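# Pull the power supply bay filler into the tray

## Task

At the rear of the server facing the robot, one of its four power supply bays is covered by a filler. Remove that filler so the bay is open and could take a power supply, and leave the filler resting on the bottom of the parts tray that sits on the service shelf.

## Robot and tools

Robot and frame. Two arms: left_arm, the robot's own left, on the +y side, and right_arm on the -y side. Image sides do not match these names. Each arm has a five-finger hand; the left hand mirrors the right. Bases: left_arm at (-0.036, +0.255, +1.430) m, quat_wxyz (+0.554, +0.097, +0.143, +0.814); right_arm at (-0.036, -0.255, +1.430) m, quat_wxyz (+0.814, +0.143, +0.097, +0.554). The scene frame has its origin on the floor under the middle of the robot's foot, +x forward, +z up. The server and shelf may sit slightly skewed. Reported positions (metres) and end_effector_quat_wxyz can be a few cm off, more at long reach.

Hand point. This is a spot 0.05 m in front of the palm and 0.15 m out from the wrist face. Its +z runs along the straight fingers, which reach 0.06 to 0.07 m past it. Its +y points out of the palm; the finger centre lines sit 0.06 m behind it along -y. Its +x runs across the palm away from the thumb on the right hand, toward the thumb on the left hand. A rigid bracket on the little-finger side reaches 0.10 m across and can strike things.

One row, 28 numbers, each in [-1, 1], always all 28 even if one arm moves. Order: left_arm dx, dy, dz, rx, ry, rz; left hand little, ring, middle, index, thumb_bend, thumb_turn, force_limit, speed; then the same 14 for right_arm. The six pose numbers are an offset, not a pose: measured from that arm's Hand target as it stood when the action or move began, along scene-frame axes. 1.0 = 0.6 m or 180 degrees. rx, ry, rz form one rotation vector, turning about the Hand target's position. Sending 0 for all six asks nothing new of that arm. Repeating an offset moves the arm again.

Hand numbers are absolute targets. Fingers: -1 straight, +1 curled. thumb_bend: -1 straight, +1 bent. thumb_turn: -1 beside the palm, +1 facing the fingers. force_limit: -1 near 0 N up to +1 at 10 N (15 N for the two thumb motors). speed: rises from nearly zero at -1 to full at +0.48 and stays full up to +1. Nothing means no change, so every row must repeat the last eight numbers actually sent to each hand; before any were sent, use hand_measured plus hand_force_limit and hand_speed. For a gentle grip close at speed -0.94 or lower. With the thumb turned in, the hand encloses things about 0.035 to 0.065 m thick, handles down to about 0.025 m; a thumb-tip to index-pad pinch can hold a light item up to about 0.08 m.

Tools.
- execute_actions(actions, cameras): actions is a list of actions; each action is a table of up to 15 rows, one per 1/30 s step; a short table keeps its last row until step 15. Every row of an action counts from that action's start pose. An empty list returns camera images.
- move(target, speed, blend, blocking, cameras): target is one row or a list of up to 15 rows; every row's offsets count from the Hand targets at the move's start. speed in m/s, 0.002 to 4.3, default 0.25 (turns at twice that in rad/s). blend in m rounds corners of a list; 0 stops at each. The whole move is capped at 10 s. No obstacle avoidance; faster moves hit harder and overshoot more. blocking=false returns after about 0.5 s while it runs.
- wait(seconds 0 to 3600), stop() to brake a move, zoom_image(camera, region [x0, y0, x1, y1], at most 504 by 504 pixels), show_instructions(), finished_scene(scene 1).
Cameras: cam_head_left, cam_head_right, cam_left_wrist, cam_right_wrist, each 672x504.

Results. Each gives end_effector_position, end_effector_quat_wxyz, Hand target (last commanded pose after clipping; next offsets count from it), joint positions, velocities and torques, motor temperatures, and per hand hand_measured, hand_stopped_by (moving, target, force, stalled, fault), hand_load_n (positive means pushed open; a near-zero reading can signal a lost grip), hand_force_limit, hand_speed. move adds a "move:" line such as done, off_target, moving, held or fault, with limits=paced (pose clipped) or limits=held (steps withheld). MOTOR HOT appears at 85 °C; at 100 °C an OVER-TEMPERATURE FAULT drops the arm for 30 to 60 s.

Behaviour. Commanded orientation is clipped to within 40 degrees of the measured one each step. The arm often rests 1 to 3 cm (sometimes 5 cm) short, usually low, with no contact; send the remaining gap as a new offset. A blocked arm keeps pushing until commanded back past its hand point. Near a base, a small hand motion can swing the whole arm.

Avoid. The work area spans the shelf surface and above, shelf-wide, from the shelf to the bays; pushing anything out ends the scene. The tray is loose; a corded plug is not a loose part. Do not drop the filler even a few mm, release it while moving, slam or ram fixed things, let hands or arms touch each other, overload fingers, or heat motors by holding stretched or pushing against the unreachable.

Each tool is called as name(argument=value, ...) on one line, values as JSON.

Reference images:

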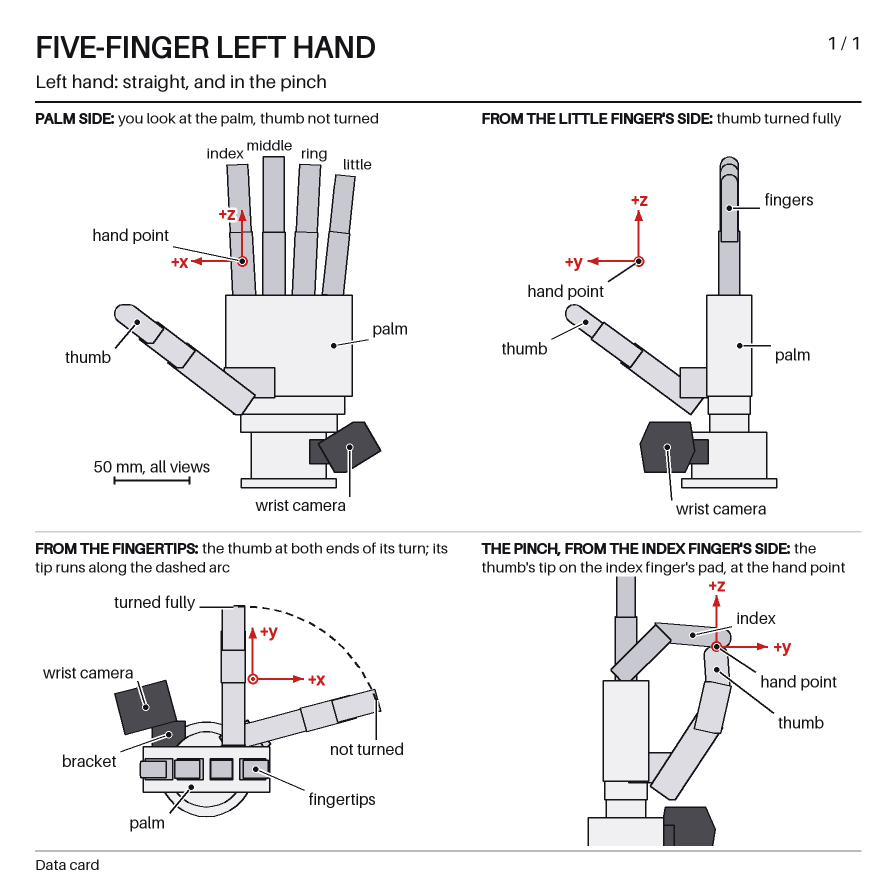

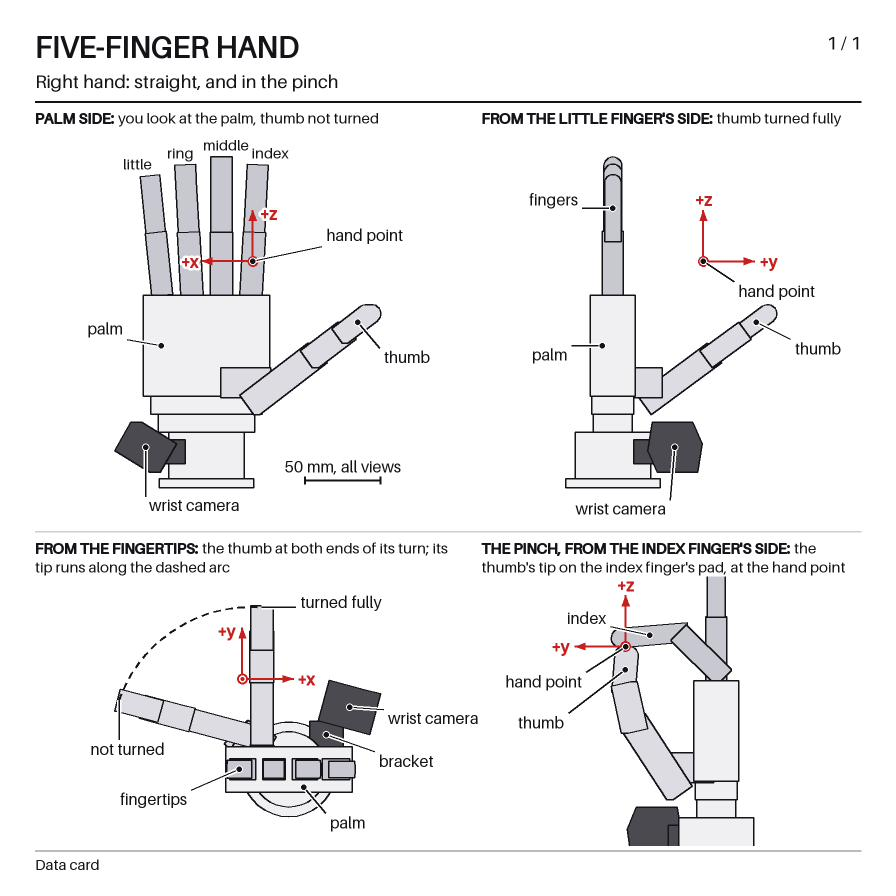

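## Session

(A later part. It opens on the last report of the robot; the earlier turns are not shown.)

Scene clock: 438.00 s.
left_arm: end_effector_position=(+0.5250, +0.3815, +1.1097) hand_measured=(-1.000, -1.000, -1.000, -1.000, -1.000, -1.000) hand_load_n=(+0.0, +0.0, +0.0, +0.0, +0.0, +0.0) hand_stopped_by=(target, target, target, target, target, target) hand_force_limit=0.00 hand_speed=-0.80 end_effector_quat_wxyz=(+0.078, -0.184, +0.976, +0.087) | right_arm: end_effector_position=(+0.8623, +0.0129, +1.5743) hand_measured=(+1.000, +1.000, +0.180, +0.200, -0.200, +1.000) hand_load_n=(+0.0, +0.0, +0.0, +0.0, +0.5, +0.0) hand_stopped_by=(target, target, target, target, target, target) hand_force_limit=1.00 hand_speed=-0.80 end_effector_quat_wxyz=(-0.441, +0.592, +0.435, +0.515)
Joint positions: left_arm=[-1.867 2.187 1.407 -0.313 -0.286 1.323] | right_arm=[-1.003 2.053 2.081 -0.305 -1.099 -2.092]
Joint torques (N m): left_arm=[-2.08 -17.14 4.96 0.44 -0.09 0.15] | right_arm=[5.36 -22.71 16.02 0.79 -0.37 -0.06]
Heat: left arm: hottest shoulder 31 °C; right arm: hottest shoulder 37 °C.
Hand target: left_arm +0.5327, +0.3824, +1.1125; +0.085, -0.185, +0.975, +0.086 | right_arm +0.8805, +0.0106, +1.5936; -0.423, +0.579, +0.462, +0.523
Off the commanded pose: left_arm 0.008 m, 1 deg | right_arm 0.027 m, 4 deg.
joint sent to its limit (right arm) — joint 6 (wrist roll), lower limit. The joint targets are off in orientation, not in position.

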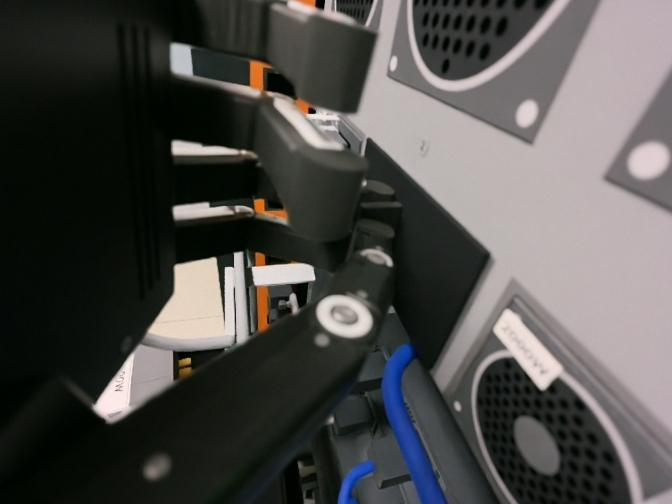

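execute_actions(actions=[[[0,0,0,0,0,0,-1,-1,-1,-1,-1,-1,0,-0.8,0.002,0.002,-0.001,0,0,0,1,1,0.18,0.20,-0.16,1,1.0,-0.8]],[[0,0,0,0,0,0,-1,-1,-1,-1,-1,-1,0,-0.8,0.006,0,-0.001,0,0,0,1,1,0.18,0.20,-0.16,1,1.0,-0.8]]], cameras=["cam_right_wrist"])

zoom_image(camera="cam_right_wrist", region=[300, 130, 460, 290])

Scene clock: 439.53 s.
left_arm: end_effector_position=(+0.5250, +0.3815, +1.1097) hand_measured=(-1.000, -1.000, -1.000, -1.000, -1.000, -1.000) hand_load_n=(+0.0, +0.0, +0.0, +0.0, +0.0, +0.0) hand_stopped_by=(target, target, target, target, target, target) hand_force_limit=0.00 hand_speed=-0.80 end_effector_quat_wxyz=(+0.078, -0.184, +0.976, +0.087) | right_arm: end_effector_position=(+0.8630, +0.0121, +1.5740) hand_measured=(+1.000, +1.000, +0.180, +0.200, -0.162, +1.000) hand_load_n=(+0.0, +0.0, +0.0, +1.0, +3.0, +1.0) hand_stopped_by=(target, target, target, target, target, target) hand_force_limit=1.00 hand_speed=-0.80 end_effector_quat_wxyz=(-0.446, +0.591, +0.435, +0.512)
Joint positions: left_arm=[-1.867 2.187 1.407 -0.313 -0.286 1.323] | right_arm=[-1.006 2.061 2.097 -0.322 -1.11 -2.092]
Joint torques (N m): left_arm=[-2.08 -17.2 4.98 0.44 -0.08 0.16] | right_arm=[5.48 -22.12 16.76 0.95 0.1 -0.07]
Heat: left arm: hottest shoulder 31 °C; right arm: hottest shoulder 37 °C.
Hand target: left_arm +0.5327, +0.3824, +1.1125; +0.085, -0.185, +0.975, +0.086 | right_arm +0.8853, +0.0119, +1.5925; -0.423, +0.579, +0.462, +0.523
Off the commanded pose: left_arm 0.008 m, 1 deg | right_arm 0.029 m, 4 deg.
joint sent to its limit (right arm) — joint 6 (wrist roll), lower limit. The joint targets are off in orientation, not in position.

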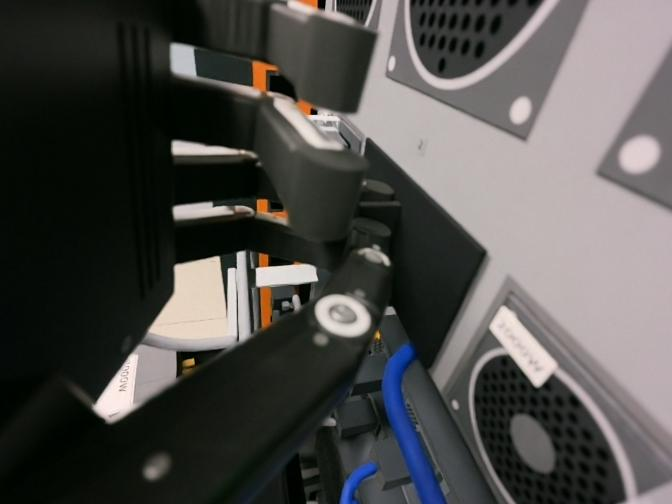

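Scaled by 3.150 from the camera's image (finer frame: 960x720).

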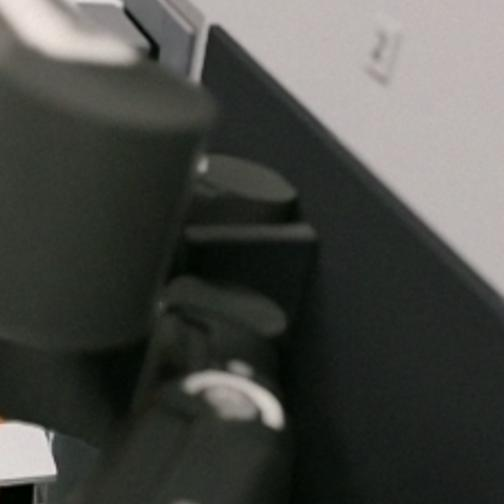

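execute_actions(actions=[[[0,0,0,0,0,0,-1,-1,-1,-1,-1,-1,0,-0.8,0.008,-0.002,0,0,0,0,1,1,0.18,0.20,-0.15,1,1.0,-0.8]]], cameras=["cam_right_wrist"])

zoom_image(camera="cam_right_wrist", region=[300, 130, 460, 290])

Scene clock: 440.47 s.
left_arm: end_effector_position=(+0.5250, +0.3815, +1.1097) hand_measured=(-1.000, -1.000, -1.000, -1.000, -1.000, -1.000) hand_load_n=(+0.0, +0.0, +0.0, +0.0, +0.0, +0.0) hand_stopped_by=(target, target, target, target, target, target) hand_force_limit=0.00 hand_speed=-0.80 end_effector_quat_wxyz=(+0.078, -0.184, +0.976, +0.087) | right_arm: end_effector_position=(+0.8633, +0.0119, +1.5738) hand_measured=(+1.000, +1.000, +0.180, +0.200, -0.154, +1.000) hand_load_n=(+0.0, +0.0, +0.0, +1.0, +4.0, +1.0) hand_stopped_by=(target, target, target, target, target, target) hand_force_limit=1.00 hand_speed=-0.80 end_effector_quat_wxyz=(-0.452, +0.590, +0.435, +0.509)
Joint positions: left_arm=[-1.867 2.187 1.407 -0.313 -0.286 1.323] | right_arm=[-1.008 2.068 2.113 -0.34 -1.122 -2.092]
Joint torques (N m): left_arm=[-2.08 -17.14 4.97 0.44 -0.09 0.15] | right_arm=[5.48 -22.24 17.47 1.11 0.45 -0.06]
Heat: left arm: hottest shoulder 31 °C; right arm: hottest shoulder 37 °C.
Hand target: left_arm +0.5327, +0.3824, +1.1125; +0.085, -0.185, +0.975, +0.086 | right_arm +0.8901, +0.0107, +1.5924; -0.423, +0.579, +0.462, +0.523
Off the commanded pose: left_arm 0.008 m, 1 deg | right_arm 0.033 m, 5 deg.
joint sent to its limit (right arm) — joint 6 (wrist roll), lower limit. The joint targets are off in position and orientation.

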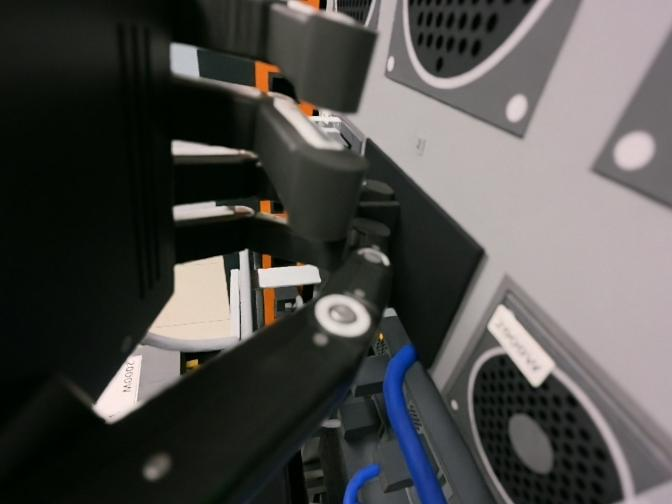

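Scaled by 3.150 from the camera's image (finer frame: 960x720).

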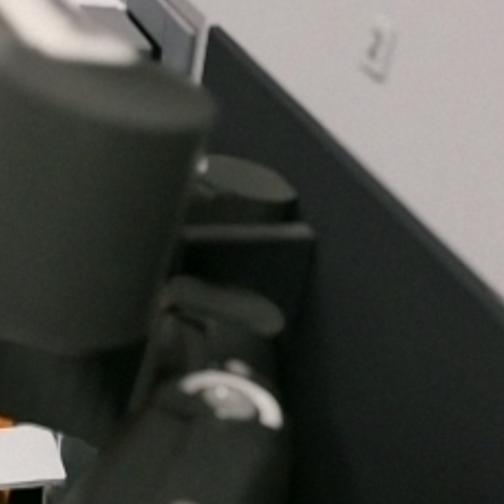

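execute_actions(actions=[[[0,0,0,0,0,0,-1,-1,-1,-1,-1,-1,0,-0.8,-0.004,0,0,0,0,0,1,1,0.8,0.8,-0.13,1,0.2,-0.8]],[[0,0,0,0,0,0,-1,-1,-1,-1,-1,-1,0,-0.8,0,0,0,0,0,0,1,1,0.88,0.88,-0.13,1,1.0,-0.3]],[[0,0,0,0,0,0,-1,-1,-1,-1,-1,-1,0,-0.8,0,0,0,0,0,0,1,1,0.88,0.88,-0.09,1,1.0,-0.4]]], cameras=["cam_right_wrist"])

zoom_image(camera="cam_right_wrist", region=[300, 130, 460, 290])

Scene clock: 442.63 s.
left_arm: end_effector_position=(+0.5250, +0.3815, +1.1097) hand_measured=(-1.000, -1.000, -1.000, -1.000, -1.000, -1.000) hand_load_n=(+0.0, +0.0, +0.0, +0.0, +0.0, +0.0) hand_stopped_by=(target, target, target, target, target, target) hand_force_limit=0.00 hand_speed=-0.80 end_effector_quat_wxyz=(+0.078, -0.184, +0.976, +0.087) | right_arm: end_effector_position=(+0.8630, +0.0123, +1.5739) hand_measured=(+1.000, +1.000, +0.250, +0.268, -0.104, +1.000) hand_load_n=(+0.0, +0.0, +15.0, +13.0, +15.0, +1.0) hand_stopped_by=(target, target, force, force, force, target) hand_force_limit=1.00 hand_speed=-0.40 end_effector_quat_wxyz=(-0.452, +0.590, +0.435, +0.508)
Joint positions: left_arm=[-1.867 2.187 1.407 -0.313 -0.286 1.323] | right_arm=[-1.008 2.068 2.113 -0.34 -1.123 -2.092]
Joint torques (N m): left_arm=[-2.02 -17.2 4.96 0.46 -0.09 0.15] | right_arm=[5.48 -22.24 16.5 1.32 0.5 -0.07]
Heat: left arm: hottest shoulder 31 °C; right arm: hottest shoulder 37 °C.
Hand target: left_arm +0.5327, +0.3824, +1.1125; +0.085, -0.185, +0.975, +0.086 | right_arm +0.8877, +0.0105, +1.5926; -0.423, +0.579, +0.462, +0.523
Off the commanded pose: left_arm 0.008 m, 1 deg | right_arm 0.031 m, 5 deg.
joint sent to its limit (right arm) — joint 6 (wrist roll), lower limit. The joint targets are off in position and orientation.

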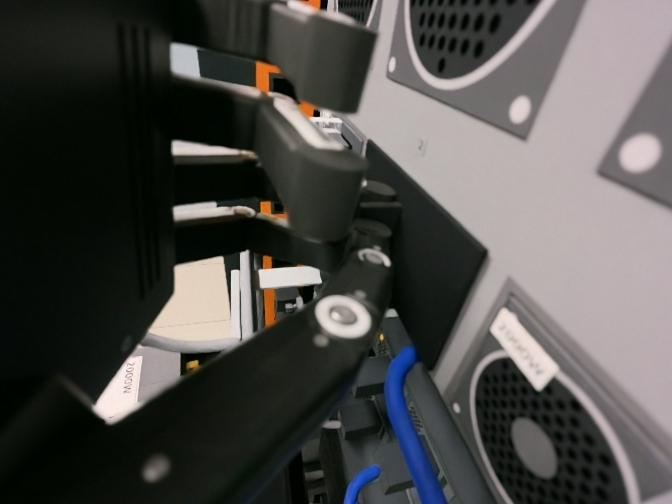

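Scaled by 3.150 from the camera's image (finer frame: 960x720).

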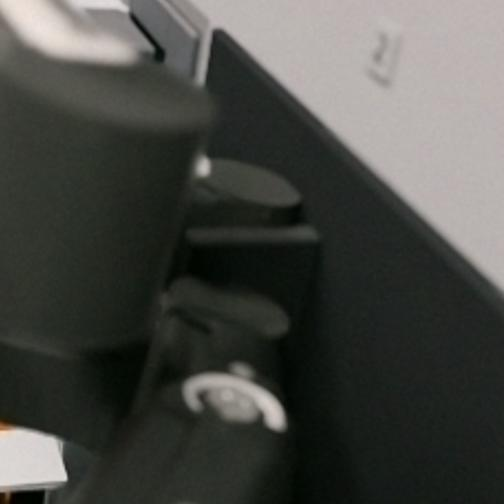

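execute_actions(actions=[[[0,0,0,0,0,0,-1,-1,-1,-1,-1,-1,0,-0.8,-0.010,0,0.004,0,0,0,1,1,0.88,0.88,-0.09,1,1.0,-0.4],[0,0,0,0,0,0,-1,-1,-1,-1,-1,-1,0,-0.8,-0.020,0,0.008,0,0,0,1,1,0.88,0.88,-0.09,1,1.0,-0.4],[0,0,0,0,0,0,-1,-1,-1,-1,-1,-1,0,-0.8,-0.030,0,0.012,0,0,0,1,1,0.88,0.88,-0.09,1,1.0,-0.4],[0,0,0,0,0,0,-1,-1,-1,-1,-1,-1,0,-0.8,-0.038,0,0.015,0,0,0,1,1,0.88,0.88,-0.09,1,1.0,-0.4],[0,0,0,0,0,0,-1,-1,-1,-1,-1,-1,0,-0.8,-0.044,0,0.018,0,0,0,1,1,0.88,0.88,-0.09,1,1.0,-0.4],[0,0,0,0,0,0,-1,-1,-1,-1,-1,-1,0,-0.8,-0.050,0,0.019,0,0,0,1,1,0.88,0.88,-0.09,1,1.0,-0.4],[0,0,0,0,0,0,-1,-1,-1,-1,-1,-1,0,-0.8,-0.056,0,0.020,0,0,0,1,1,0.88,0.88,-0.09,1,1.0,-0.4],[0,0,0,0,0,0,-1,-1,-1,-1,-1,-1,0,-0.8,-0.062,0,0.021,0,0,0,1,1,0.88,0.88,-0.09,1,1.0,-0.4],[0,0,0,0,0,0,-1,-1,-1,-1,-1,-1,0,-0.8,-0.068,0,0.022,0,0,0,1,1,0.88,0.88,-0.09,1,1.0,-0.4],[0,0,0,0,0,0,-1,-1,-1,-1,-1,-1,0,-0.8,-0.072,0,0.022,0,0,0,1,1,0.88,0.88,-0.09,1,1.0,-0.4]]], cameras=["cam_right_wrist","cam_head_right"])

zoom_image(camera="cam_right_wrist", region=[300, 130, 460, 290])

Scene clock: 443.97 s.
left_arm: end_effector_position=(+0.5250, +0.3815, +1.1097) hand_measured=(-1.000, -1.000, -1.000, -1.000, -1.000, -1.000) hand_load_n=(+0.0, +0.0, +0.0, +0.0, +0.0, -0.5) hand_stopped_by=(target, target, target, target, target, target) hand_force_limit=0.00 hand_speed=-0.80 end_effector_quat_wxyz=(+0.078, -0.184, +0.976, +0.087) | right_arm: end_effector_position=(+0.8452, +0.0141, +1.5748) hand_measured=(+1.000, +1.000, +0.250, +0.268, -0.104, +1.000) hand_load_n=(+0.0, +0.0, +4.5, +4.0, +6.5, +0.5) hand_stopped_by=(target, target, force, force, force, target) hand_force_limit=1.00 hand_speed=-0.40 end_effector_quat_wxyz=(-0.440, +0.593, +0.436, +0.515)
Joint positions: left_arm=[-1.867 2.187 1.407 -0.313 -0.286 1.323] | right_arm=[-0.997 2 1.985 -0.262 -1.089 -2.092]
Joint torques (N m): left_arm=[-1.9 -17.14 4.97 0.47 -0.08 0.16] | right_arm=[5.6 -27.11 9.17 1.31 -0.38 -0.06]
Heat: left arm: hottest shoulder 31 °C; right arm: hottest shoulder 37 °C.
Hand target: left_arm +0.5327, +0.3824, +1.1125; +0.085, -0.185, +0.975, +0.086 | right_arm +0.8445, +0.0106, +1.6057; -0.423, +0.579, +0.462, +0.522
Off the commanded pose: left_arm 0.008 m, 1 deg | right_arm 0.031 m, 4 deg.
joint sent to its limit (right arm) — joint 6 (wrist roll), lower limit. The joint targets are off in orientation, not in position.
Images, in order (width x height): cam_head_right 672x504, cam_right_wrist 672x504.

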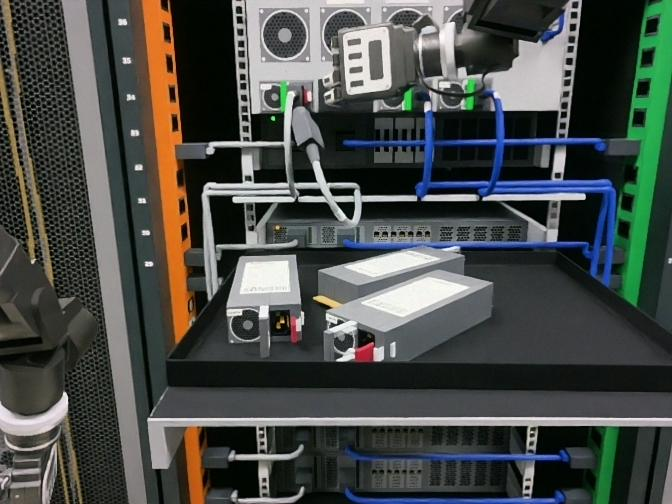

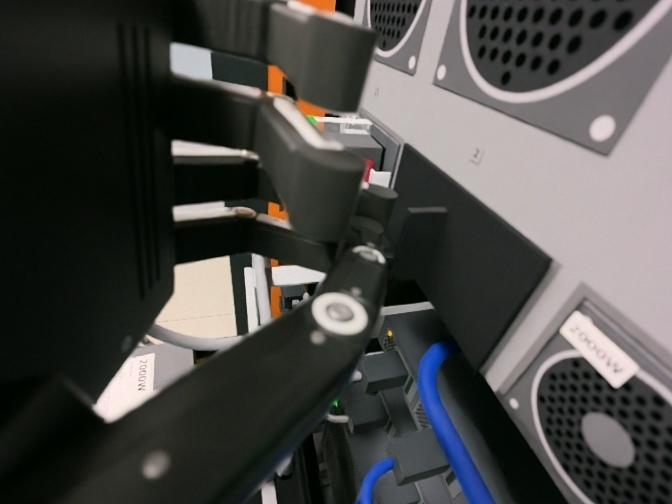

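Scaled by 3.150 from the camera's image (finer frame: 960x720).

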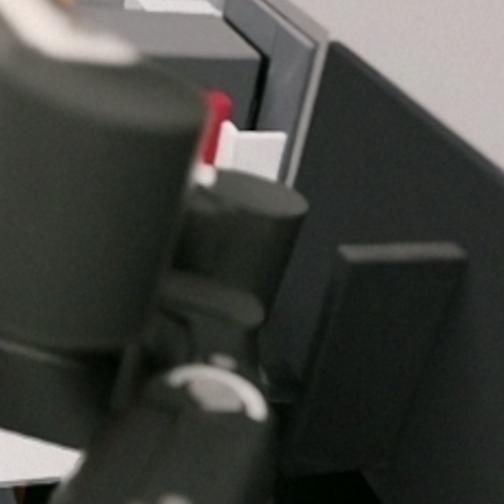

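move(target=[[0,0,0,0,0,0,-1,-1,-1,-1,-1,-1,0,-0.8,-0.04,0,0,0,0,0,1,1,0.12,0.12,-0.2,1,1.0,-0.6]], speed=0.06)

zoom_image(camera="cam_right_wrist", region=[300, 130, 460, 290])

Scene clock: 447.53 s.
left_arm: end_effector_position=(+0.5250, +0.3815, +1.1097) hand_measured=(-1.000, -1.000, -1.000, -1.000, -1.000, -1.000) hand_load_n=(+0.0, -0.5, +0.0, +0.0, -0.5, +0.0) hand_stopped_by=(target, target, target, target, target, target) hand_force_limit=0.00 hand_speed=-0.80 end_effector_quat_wxyz=(+0.078, -0.184, +0.976, +0.087) | right_arm: end_effector_position=(+0.8229, +0.0087, +1.5781) hand_measured=(+1.000, +1.000, +0.120, +0.120, -0.200, +1.000) hand_load_n=(+0.0, +0.0, +0.0, +0.0, +0.0, +0.0) hand_stopped_by=(target, target, target, target, target, target) hand_force_limit=1.00 hand_speed=-0.60 end_effector_quat_wxyz=(-0.437, +0.593, +0.436, +0.517)
Joint positions: left_arm=[-1.867 2.187 1.407 -0.313 -0.286 1.323] | right_arm=[-0.997 1.929 1.863 -0.207 -1.084 -2.092]
Joint torques (N m): left_arm=[-2.08 -17.08 4.97 0.47 -0.09 0.15] | right_arm=[5.48 -26.05 9.03 1.24 -0.36 -0.07]
Heat: left arm: hottest shoulder 31 °C; right arm: hottest shoulder 37 °C.
Hand target: left_arm +0.5327, +0.3824, +1.1125; +0.085, -0.185, +0.975, +0.086 | right_arm +0.8204, +0.0107, +1.6056; -0.423, +0.579, +0.462, +0.522
Off the commanded pose: left_arm 0.008 m, 1 deg | right_arm 0.028 m, 4 deg.
joint sent to its limit (right arm) — joint 6 (wrist roll), lower limit. The joint targets still meet the commanded pose.
move: off_target (right_arm)

Scaled by 3.150 from the camera's image (finer frame: 960x720).
This view is cut from an older image: the scene may have changed since it was taken.

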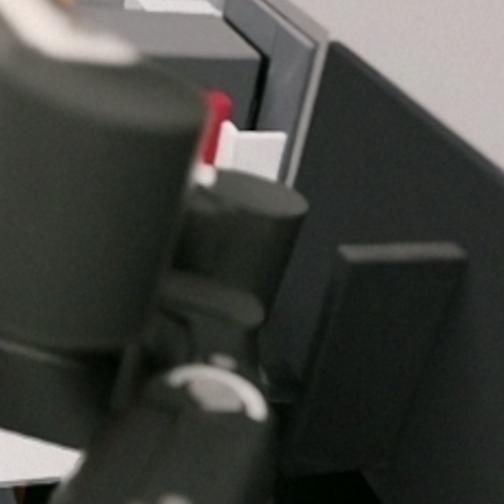

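move(target=[[0,0,0,0,0,0,-1,-1,-1,-1,-1,-1,0,-0.8,0.0458,-0.0048,-0.0195,0,0,0,1,1,0.12,0.12,-0.2,1,1.0,-0.6],[0,0,0,0,0,0,-1,-1,-1,-1,-1,-1,0,-0.8,0.0558,-0.0177,-0.0303,0,0,0,1,1,0.12,0.12,-0.2,1,1.0,-0.6],[0,0,0,0,0,0,-1,-1,-1,-1,-1,-1,0,-0.8,0.1025,-0.0177,-0.0298,0,0,0,1,1,0.12,0.12,-0.2,1,1.0,-0.6]], speed=0.04, blend=[0,0.003,0], cameras=["cam_right_wrist"])

zoom_image(camera="cam_right_wrist", region=[300, 130, 460, 290])

Scene clock: 450.83 s.
left_arm: end_effector_position=(+0.5250, +0.3815, +1.1097) hand_measured=(-1.000, -1.000, -1.000, -1.000, -1.000, -1.000) hand_load_n=(+0.0, +0.0, +0.0, +0.0, +0.0, +0.5) hand_stopped_by=(target, target, target, target, target, target) hand_force_limit=0.00 hand_speed=-0.80 end_effector_quat_wxyz=(+0.078, -0.184, +0.976, +0.087) | right_arm: end_effector_position=(+0.8624, +0.0092, +1.5713) hand_measured=(+1.000, +1.000, +0.120, +0.120, -0.200, +1.000) hand_load_n=(+0.0, +0.0, -1.0, +0.0, +0.0, +0.0) hand_stopped_by=(target, target, target, target, target, target) hand_force_limit=1.00 hand_speed=-0.60 end_effector_quat_wxyz=(-0.444, +0.588, +0.436, +0.517)
Joint positions: left_arm=[-1.867 2.187 1.407 -0.313 -0.286 1.323] | right_arm=[-1.011 2.056 2.076 -0.292 -1.115 -2.092]
Joint velocities: left_arm=[within noise] | right_arm=[-0.044 -0.005 -0.017 -0.002 0.037 0.037]
Joint torques (N m): left_arm=[-2.02 -17.14 4.97 0.44 -0.09 0.15] | right_arm=[4.42 -23.24 15.69 0.69 -0.3 -0.07]
Heat: left arm: hottest shoulder 31 °C; right arm: hottest shoulder 37 °C.
Hand target: left_arm +0.5327, +0.3824, +1.1125; +0.085, -0.185, +0.975, +0.086 | right_arm +0.8820, +0.0001, +1.5878; -0.423, +0.579, +0.462, +0.522
Off the commanded pose: left_arm 0.008 m, 1 deg | right_arm 0.027 m, 4 deg.
joint sent to its limit (right arm) — joint 6 (wrist roll), lower limit. The joint targets are off in orientation, not in position.
move: off_target (right_arm)

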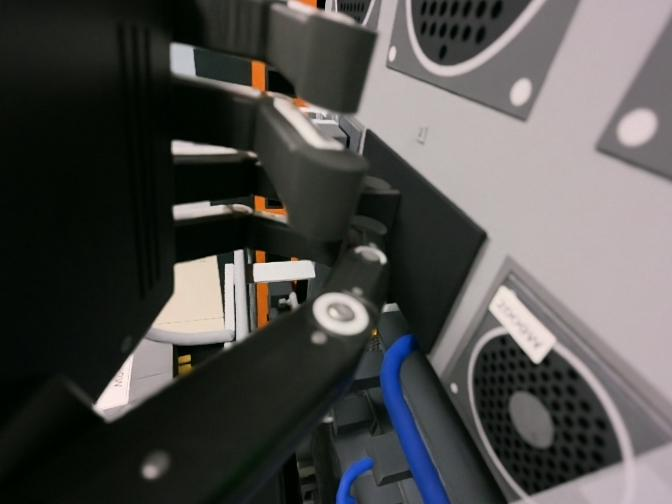

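Scaled by 3.150 from the camera's image (finer frame: 960x720).

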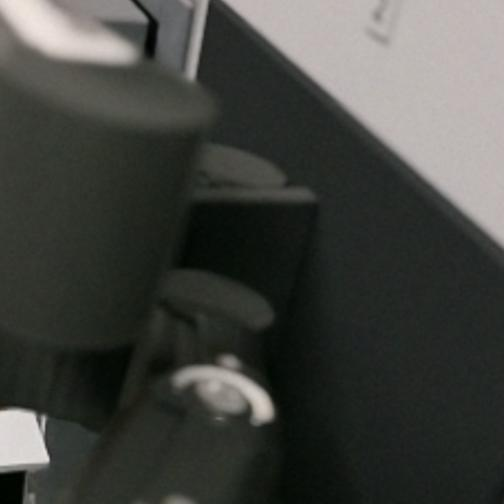

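execute_actions(actions=[[[0,0,0,0,0,0,-1,-1,-1,-1,-1,-1,0,-0.8,0.0,0.008,0.010,0,0,0,1,1,0.15,0.17,-0.18,1,1.0,-0.8]],[[0,0,0,0,0,0,-1,-1,-1,-1,-1,-1,0,-0.8,0.004,0.006,0.002,0,0,0,1,1,0.18,0.20,-0.15,1,1.0,-0.8]]], cameras=["cam_right_wrist"])

zoom_image(camera="cam_right_wrist", region=[300, 130, 460, 290])

Scene clock: 452.30 s.
left_arm: end_effector_position=(+0.5250, +0.3815, +1.1097) hand_measured=(-1.000, -1.000, -1.000, -1.000, -1.000, -1.000) hand_load_n=(+0.0, +0.5, +0.0, +0.0, +0.0, +0.0) hand_stopped_by=(target, target, target, target, target, target) hand_force_limit=0.00 hand_speed=-0.80 end_effector_quat_wxyz=(+0.078, -0.184, +0.976, +0.087) | right_arm: end_effector_position=(+0.8630, +0.0103, +1.5712) hand_measured=(+1.000, +1.000, +0.180, +0.200, -0.152, +1.000) hand_load_n=(+0.0, +0.0, +1.0, +2.0, +2.5, +0.5) hand_stopped_by=(target, target, target, target, target, target) hand_force_limit=1.00 hand_speed=-0.80 end_effector_quat_wxyz=(-0.447, +0.592, +0.434, +0.512)
Joint positions: left_arm=[-1.867 2.187 1.407 -0.313 -0.286 1.323] | right_arm=[-1.009 2.062 2.094 -0.32 -1.113 -2.092]
Joint torques (N m): left_arm=[-1.9 -17.14 4.96 0.46 -0.08 0.16] | right_arm=[5.19 -23 16.43 0.79 0.04 -0.08]
Heat: left arm: hottest shoulder 32 °C; right arm: hottest shoulder 37 °C.
Hand target: left_arm +0.5327, +0.3824, +1.1125; +0.085, -0.185, +0.975, +0.086 | right_arm +0.8844, +0.0083, +1.5950; -0.423, +0.579, +0.462, +0.522
Off the commanded pose: left_arm 0.008 m, 1 deg | right_arm 0.032 m, 5 deg.
joint sent to its limit (right arm) — joint 6 (wrist roll), lower limit. The joint targets are off in orientation, not in position.

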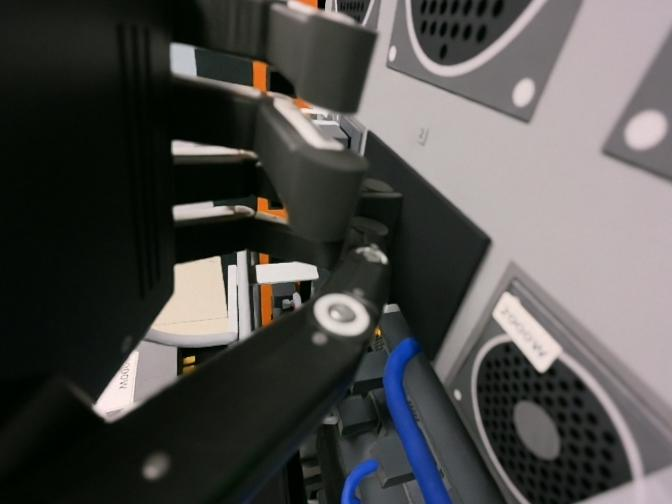

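Scaled by 3.150 from the camera's image (finer frame: 960x720).

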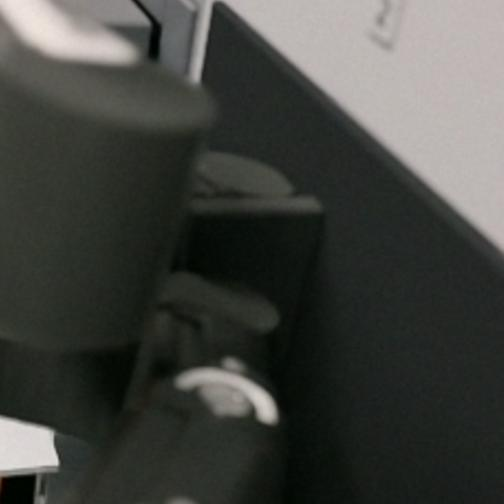

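execute_actions(actions=[[[0,0,0,0,0,0,-1,-1,-1,-1,-1,-1,0,-0.8,0.004,0.003,0,0,0,0,1,1,0.8,0.8,-0.13,1,0.2,-0.8]],[[0,0,0,0,0,0,-1,-1,-1,-1,-1,-1,0,-0.8,0.002,0,0,0,0,0,1,1,0.88,0.88,-0.13,1,1.0,-0.1]],[[0,0,0,0,0,0,-1,-1,-1,-1,-1,-1,0,-0.8,0,0,0,0,0,0,1,1,0.88,0.88,-0.08,1,1.0,0.0]]], cameras=["cam_right_wrist"])

zoom_image(camera="cam_right_wrist", region=[300, 130, 460, 290])

Scene clock: 454.30 s.
left_arm: end_effector_position=(+0.5250, +0.3815, +1.1097) hand_measured=(-1.000, -1.000, -1.000, -1.000, -1.000, -1.000) hand_load_n=(+0.0, +0.0, +0.0, +0.0, +0.0, +0.0) hand_stopped_by=(target, target, target, target, target, target) hand_force_limit=0.00 hand_speed=-0.80 end_effector_quat_wxyz=(+0.078, -0.184, +0.976, +0.087) | right_arm: end_effector_position=(+0.8629, +0.0118, +1.5714) hand_measured=(+1.000, +1.000, +0.248, +0.270, -0.102, +1.000) hand_load_n=(+0.0, +0.0, +14.5, +13.0, +15.0, +1.0) hand_stopped_by=(target, target, force, force, force, target) hand_force_limit=1.00 hand_speed=0.00 end_effector_quat_wxyz=(-0.451, +0.592, +0.434, +0.508)
Joint positions: left_arm=[-1.867 2.187 1.407 -0.313 -0.286 1.323] | right_arm=[-1.008 2.068 2.107 -0.336 -1.118 -2.092]
Joint torques (N m): left_arm=[-2.08 -17.08 4.94 0.46 -0.08 0.15] | right_arm=[5.42 -22.71 17.13 0.95 0.35 -0.07]
Heat: left arm: hottest shoulder 32 °C; right arm: hottest shoulder 37 °C.
Hand target: left_arm +0.5327, +0.3824, +1.1125; +0.085, -0.185, +0.975, +0.086 | right_arm +0.8880, +0.0102, +1.5951; -0.423, +0.579, +0.462, +0.523
Off the commanded pose: left_arm 0.008 m, 1 deg | right_arm 0.034 m, 5 deg.
joint sent to its limit (right arm) — joint 6 (wrist roll), lower limit. The joint targets are off in position and orientation.

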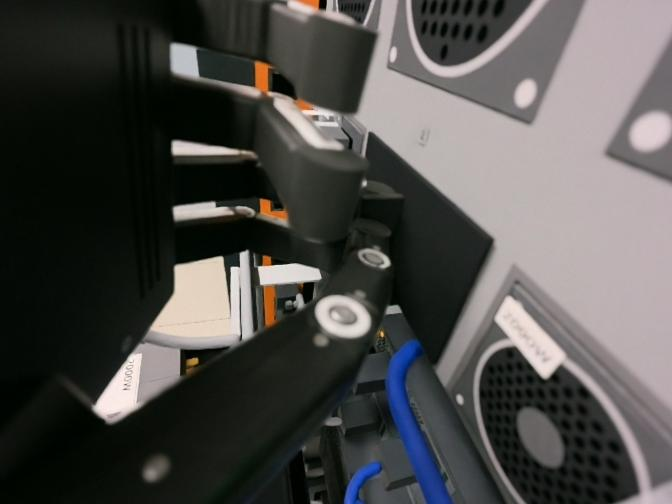

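Scaled by 3.150 from the camera's image (finer frame: 960x720).

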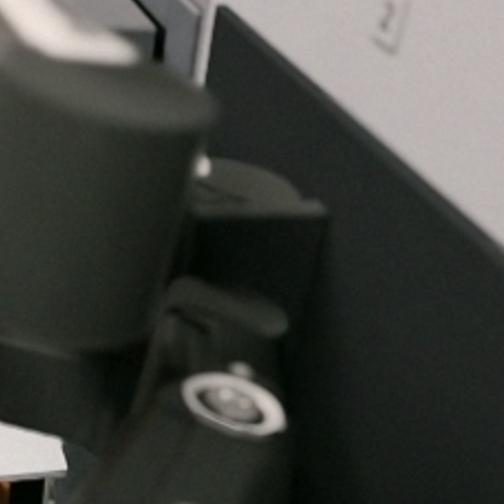

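move(target=[0,0,0,0,0,0,-1,-1,-1,-1,-1,-1,0,-0.8,-0.042,0,0.016,0,0,0,1,1,0.88,0.88,-0.08,1,1.0,0.0], speed=0.02, cameras=["cam_right_wrist"])

zoom_image(camera="cam_right_wrist", region=[300, 130, 460, 290])

Scene clock: 456.23 s.
left_arm: end_effector_position=(+0.5250, +0.3815, +1.1097) hand_measured=(-1.000, -1.000, -1.000, -1.000, -1.000, -1.000) hand_load_n=(+0.0, +0.0, +0.0, +0.0, +0.0, +0.0) hand_stopped_by=(target, target, target, target, target, target) hand_force_limit=0.00 hand_speed=-0.80 end_effector_quat_wxyz=(+0.078, -0.184, +0.976, +0.087) | right_arm: end_effector_position=(+0.8623, +0.0120, +1.5714) hand_measured=(+1.000, +1.000, +0.248, +0.270, -0.102, +1.000) hand_load_n=(+0.0, +0.0, +15.0, +13.5, +15.5, +1.0) hand_stopped_by=(target, target, force, force, force, target) hand_force_limit=1.00 hand_speed=0.00 end_effector_quat_wxyz=(-0.442, +0.593, +0.435, +0.514)
Joint positions: left_arm=[-1.867 2.187 1.407 -0.313 -0.286 1.323] | right_arm=[-1.005 2.056 2.081 -0.306 -1.101 -2.092]
Joint torques (N m): left_arm=[-2.02 -17.08 4.97 0.47 -0.08 0.15] | right_arm=[5.89 -27.58 9.33 1.39 -0.12 -0.07]
Heat: left arm: hottest shoulder 32 °C; right arm: hottest shoulder 37 °C.
Hand target: left_arm +0.5327, +0.3824, +1.1125; +0.085, -0.185, +0.975, +0.086 | right_arm +0.8629, +0.0101, +1.6045; -0.423, +0.579, +0.462, +0.523
Off the commanded pose: left_arm 0.008 m, 1 deg | right_arm 0.033 m, 4 deg.
joint sent to its limit (right arm) — joint 6 (wrist roll), lower limit. The joint targets are off in orientation, not in position.
move: off_target (right_arm)

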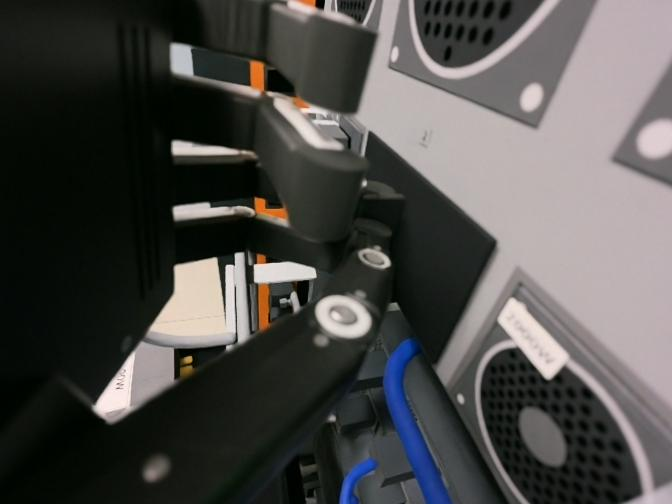

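Scaled by 3.150 from the camera's image (finer frame: 960x720).

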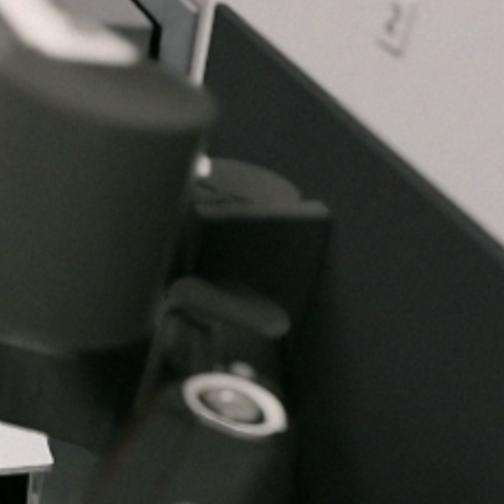

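move(target=[0,0,0,0,0,0,-1,-1,-1,-1,-1,-1,0,-0.8,-0.022,0,0.001,0,0,0,1,1,0.88,0.88,-0.08,1,1.0,0.0], speed=0.012, cameras=["cam_right_wrist"])

zoom_image(camera="cam_right_wrist", region=[300, 130, 460, 290])

zoom_image(camera="cam_right_wrist", region=[430, 200, 550, 320])

Scene clock: 458.77 s.
left_arm: end_effector_position=(+0.5250, +0.3815, +1.1097) hand_measured=(-1.000, -1.000, -1.000, -1.000, -1.000, -1.000) hand_load_n=(+0.0, +0.0, +0.0, +0.0, +0.0, +0.0) hand_stopped_by=(target, target, target, target, target, target) hand_force_limit=0.00 hand_speed=-0.80 end_effector_quat_wxyz=(+0.078, -0.184, +0.976, +0.087) | right_arm: end_effector_position=(+0.8573, +0.0120, +1.5716) hand_measured=(+1.000, +1.000, +0.248, +0.268, -0.102, +1.000) hand_load_n=(+0.0, +0.0, +14.0, +13.0, +17.5, +1.0) hand_stopped_by=(target, target, force, force, force, target) hand_force_limit=1.00 hand_speed=0.00 end_effector_quat_wxyz=(-0.432, +0.593, +0.436, +0.522)
Joint positions: left_arm=[-1.867 2.187 1.407 -0.313 -0.286 1.323] | right_arm=[-1 2.029 2.025 -0.257 -1.08 -2.092]
Joint torques (N m): left_arm=[-2.02 -17.08 4.98 0.46 -0.08 0.15] | right_arm=[5.42 -28.28 8.28 0.72 -0.82 -0.07]
Heat: left arm: hottest shoulder 32 °C; right arm: hottest shoulder 37 °C.
Hand target: left_arm +0.5327, +0.3824, +1.1125; +0.085, -0.185, +0.975, +0.086 | right_arm +0.8496, +0.0103, +1.6053; -0.423, +0.579, +0.462, +0.522
Off the commanded pose: left_arm 0.008 m, 1 deg | right_arm 0.034 m, 4 deg.
joint sent to its limit (right arm) — joint 6 (wrist roll), lower limit. The joint targets are off in orientation, not in position.
move: off_target (right_arm)

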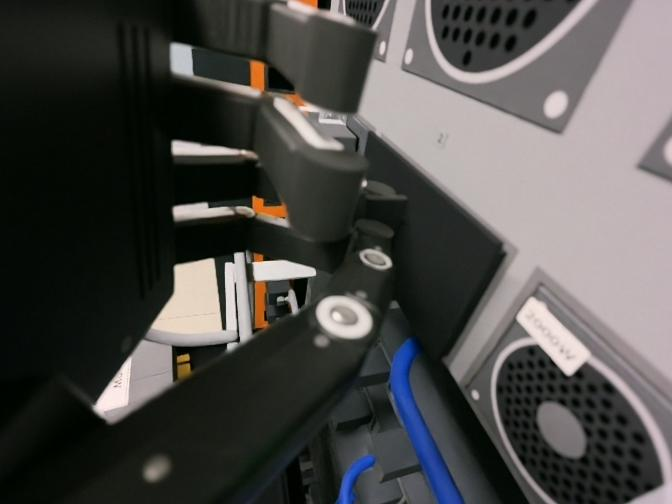

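Scaled by 3.150 from the camera's image (finer frame: 960x720).

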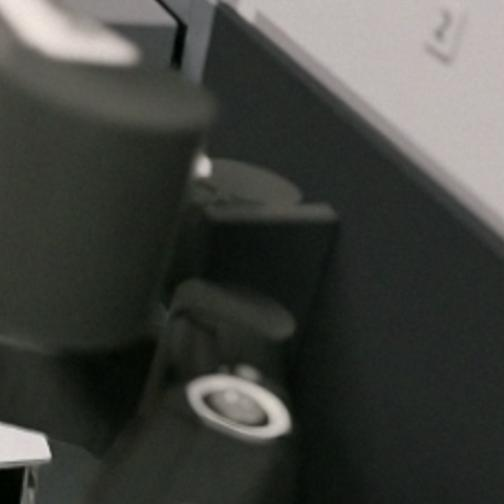

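Scaled by 4.200 from the camera's image (finer frame: 960x720).

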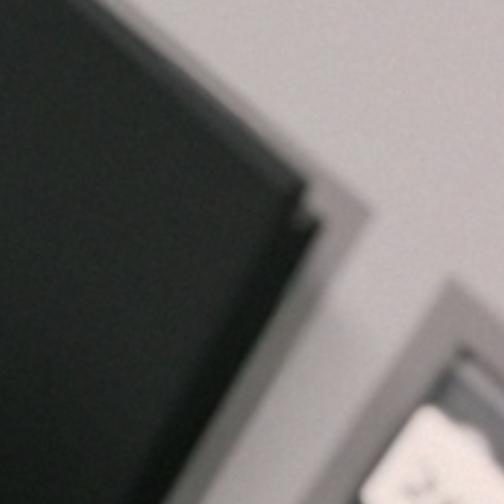

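move(target=[0,0,0,0,0,0,-1,-1,-1,-1,-1,-1,0,-0.8,-0.010,0,0,0,0,0,1,1,0.88,0.88,-0.08,1,1.0,0.0], speed=0.012, cameras=["cam_right_wrist"])

zoom_image(camera="cam_right_wrist", region=[300, 130, 460, 290])

zoom_image(camera="cam_right_wrist", region=[430, 200, 550, 320])

Scene clock: 461.13 s.
left_arm: end_effector_position=(+0.5250, +0.3815, +1.1097) hand_measured=(-1.000, -1.000, -1.000, -1.000, -1.000, -1.000) hand_load_n=(+0.0, +0.0, +0.0, -0.5, +0.0, +0.0) hand_stopped_by=(target, target, target, target, target, target) hand_force_limit=0.00 hand_speed=-0.80 end_effector_quat_wxyz=(+0.078, -0.184, +0.976, +0.087) | right_arm: end_effector_position=(+0.8449, +0.0129, +1.5742) hand_measured=(+1.000, +1.000, +0.248, +0.270, -0.102, +1.000) hand_load_n=(+0.0, +0.0, +4.0, +5.0, +5.5, +1.0) hand_stopped_by=(target, target, force, force, force, target) hand_force_limit=1.00 hand_speed=0.00 end_effector_quat_wxyz=(-0.439, +0.592, +0.436, +0.517)
Joint positions: left_arm=[-1.867 2.187 1.407 -0.313 -0.286 1.323] | right_arm=[-0.998 1.998 1.977 -0.252 -1.09 -2.092]
Joint torques (N m): left_arm=[-2.02 -17.14 4.96 0.42 -0.08 0.15] | right_arm=[5.6 -27.05 9.22 1.06 -0.37 -0.07]
Heat: left arm: hottest shoulder 32 °C; right arm: hottest shoulder 38 °C.
Hand target: left_arm +0.5327, +0.3824, +1.1125; +0.085, -0.185, +0.975, +0.086 | right_arm +0.8436, +0.0101, +1.6051; -0.423, +0.579, +0.462, +0.522
Off the commanded pose: left_arm 0.008 m, 1 deg | right_arm 0.031 m, 4 deg.
joint sent to its limit (right arm) — joint 6 (wrist roll), lower limit. The joint targets are off in orientation, not in position.
move: off_target (right_arm)

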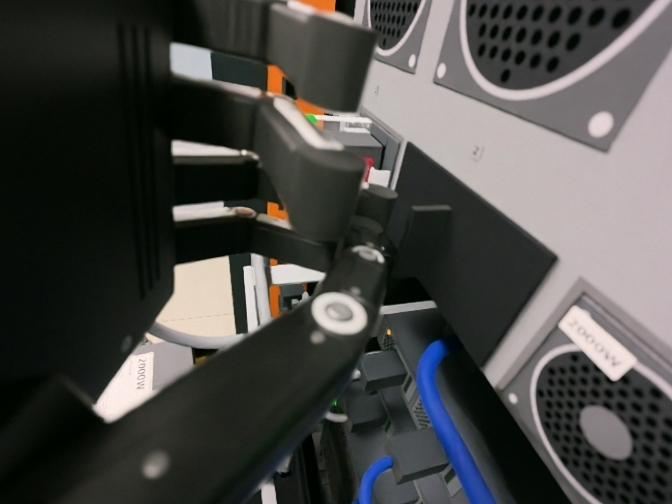

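Scaled by 3.150 from the camera's image (finer frame: 960x720).

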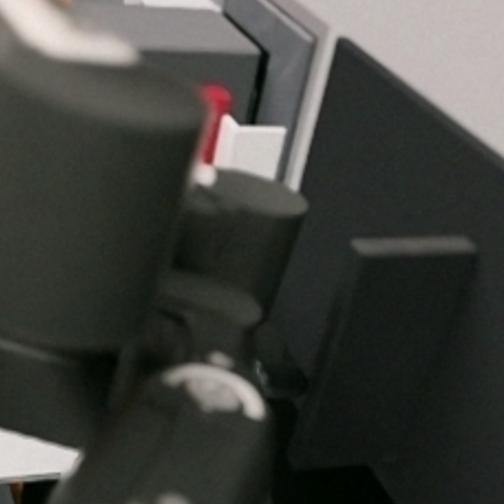

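Scaled by 4.200 from the camera's image (finer frame: 960x720).

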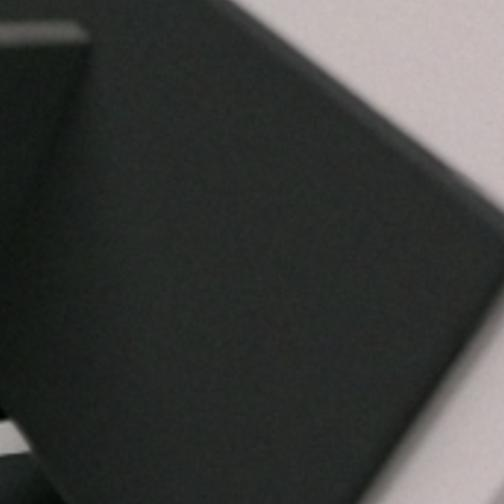

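zoom_image(camera="cam_right_wrist", region=[340, 120, 580, 380])

Scaled by 1.938 from the camera's image (finer frame: 960x720).

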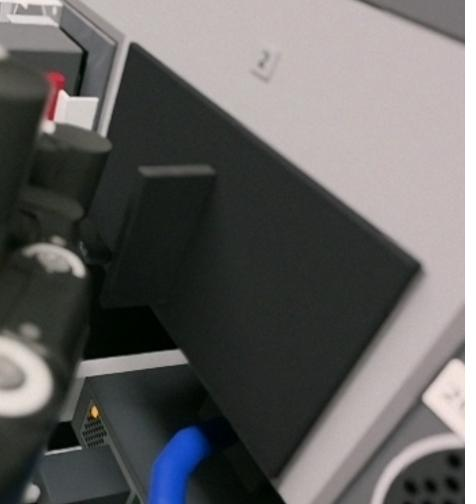

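move(target=[0,0,0,0,0,0,-1,-1,-1,-1,-1,-1,0,-0.8,-0.06,-0.16,0.0,0,0,0,1,1,0.12,0.12,-0.2,1,1.0,-0.6], speed=0.12, cameras=["all"])

zoom_image(camera="cam_head_left", region=[240, 40, 440, 190])

zoom_image(camera="cam_head_right", region=[240, 40, 440, 190])

Scene clock: 463.77 s.
left_arm: end_effector_position=(+0.5250, +0.3815, +1.1097) hand_measured=(-1.000, -1.000, -1.000, -1.000, -1.000, -1.000) hand_load_n=(+0.0, +0.0, +0.0, +0.0, +0.0, +0.0) hand_stopped_by=(target, target, target, target, target, target) hand_force_limit=0.00 hand_speed=-0.80 end_effector_quat_wxyz=(+0.078, -0.184, +0.976, +0.087) | right_arm: end_effector_position=(+0.8087, -0.0806, +1.5796) hand_measured=(+1.000, +1.000, +0.120, +0.120, -0.200, +1.000) hand_load_n=(+0.0, +0.0, +0.0, +0.0, +0.0, +0.0) hand_stopped_by=(target, target, target, target, target, target) hand_force_limit=1.00 hand_speed=-0.60 end_effector_quat_wxyz=(-0.443, +0.589, +0.423, +0.527)
Joint positions: left_arm=[-1.867 2.187 1.407 -0.313 -0.286 1.323] | right_arm=[-1.129 1.849 1.748 -0.166 -1.217 -2.092]
Joint torques (N m): left_arm=[-2.14 -17.14 4.94 0.44 -0.09 0.15] | right_arm=[4.19 -24.82 8.88 1.03 -0.51 -0.06]
Heat: left arm: hottest shoulder 32 °C; right arm: hottest shoulder 37 °C.
Hand target: left_arm +0.5327, +0.3824, +1.1125; +0.085, -0.185, +0.975, +0.086 | right_arm +0.8076, -0.0858, +1.6050; -0.423, +0.579, +0.462, +0.522
Off the commanded pose: left_arm 0.008 m, 1 deg | right_arm 0.026 m, 5 deg.
joint sent to its limit (right arm) — joint 6 (wrist roll), lower limit. The joint targets are off in orientation, not in position.
move: off_target (right_arm)

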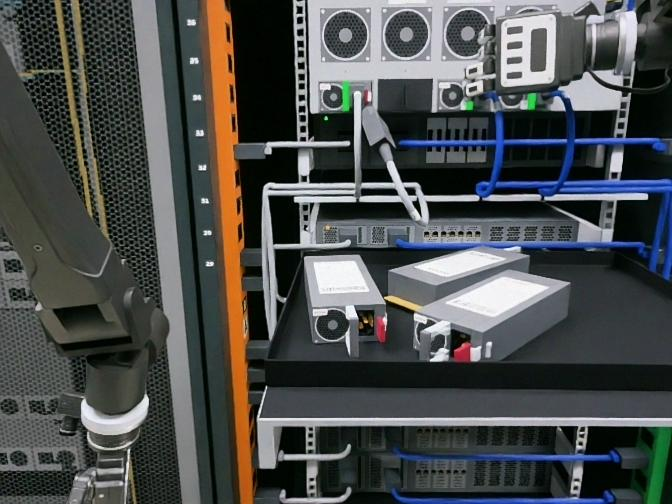

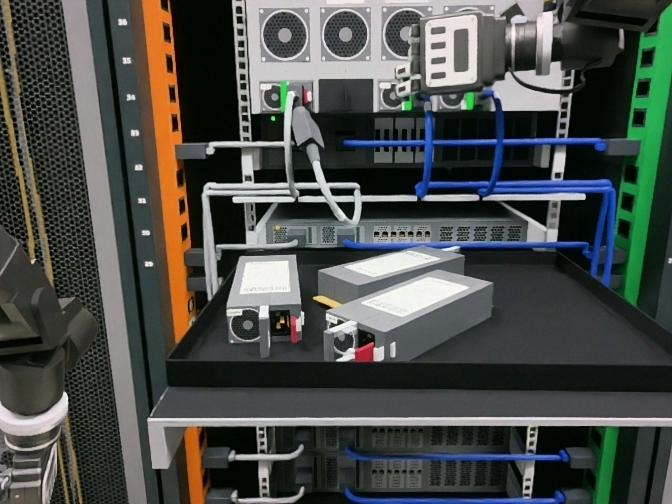

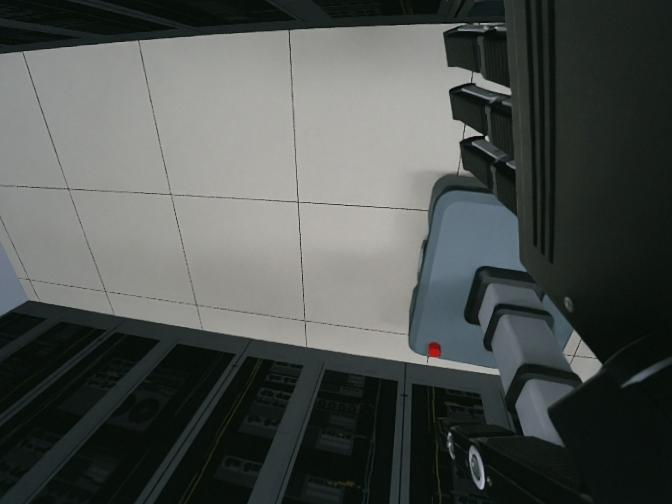

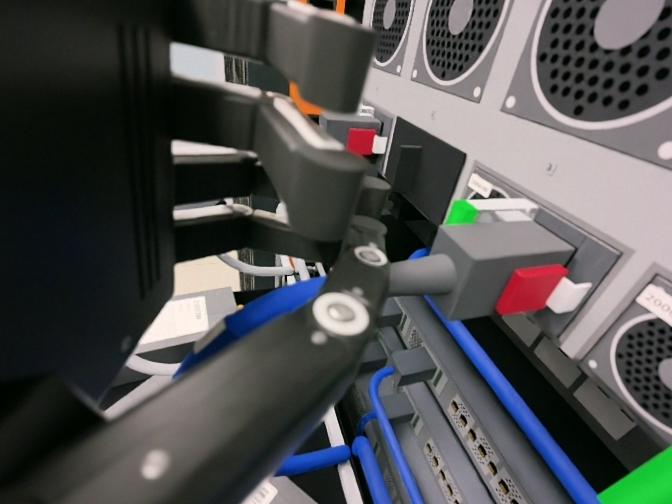

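Scaled by 2.520 from the camera's image (finer frame: 960x720).

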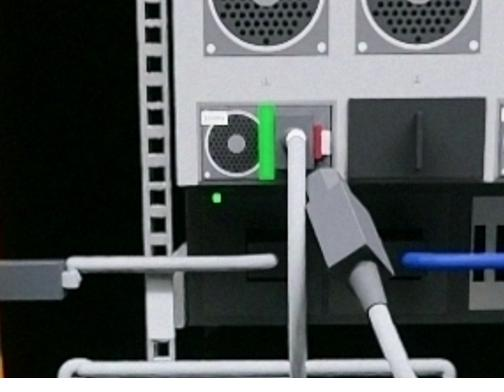

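Scaled by 2.520 from the camera's image (finer frame: 960x720).

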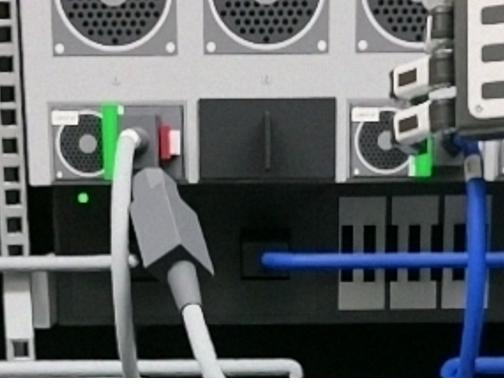

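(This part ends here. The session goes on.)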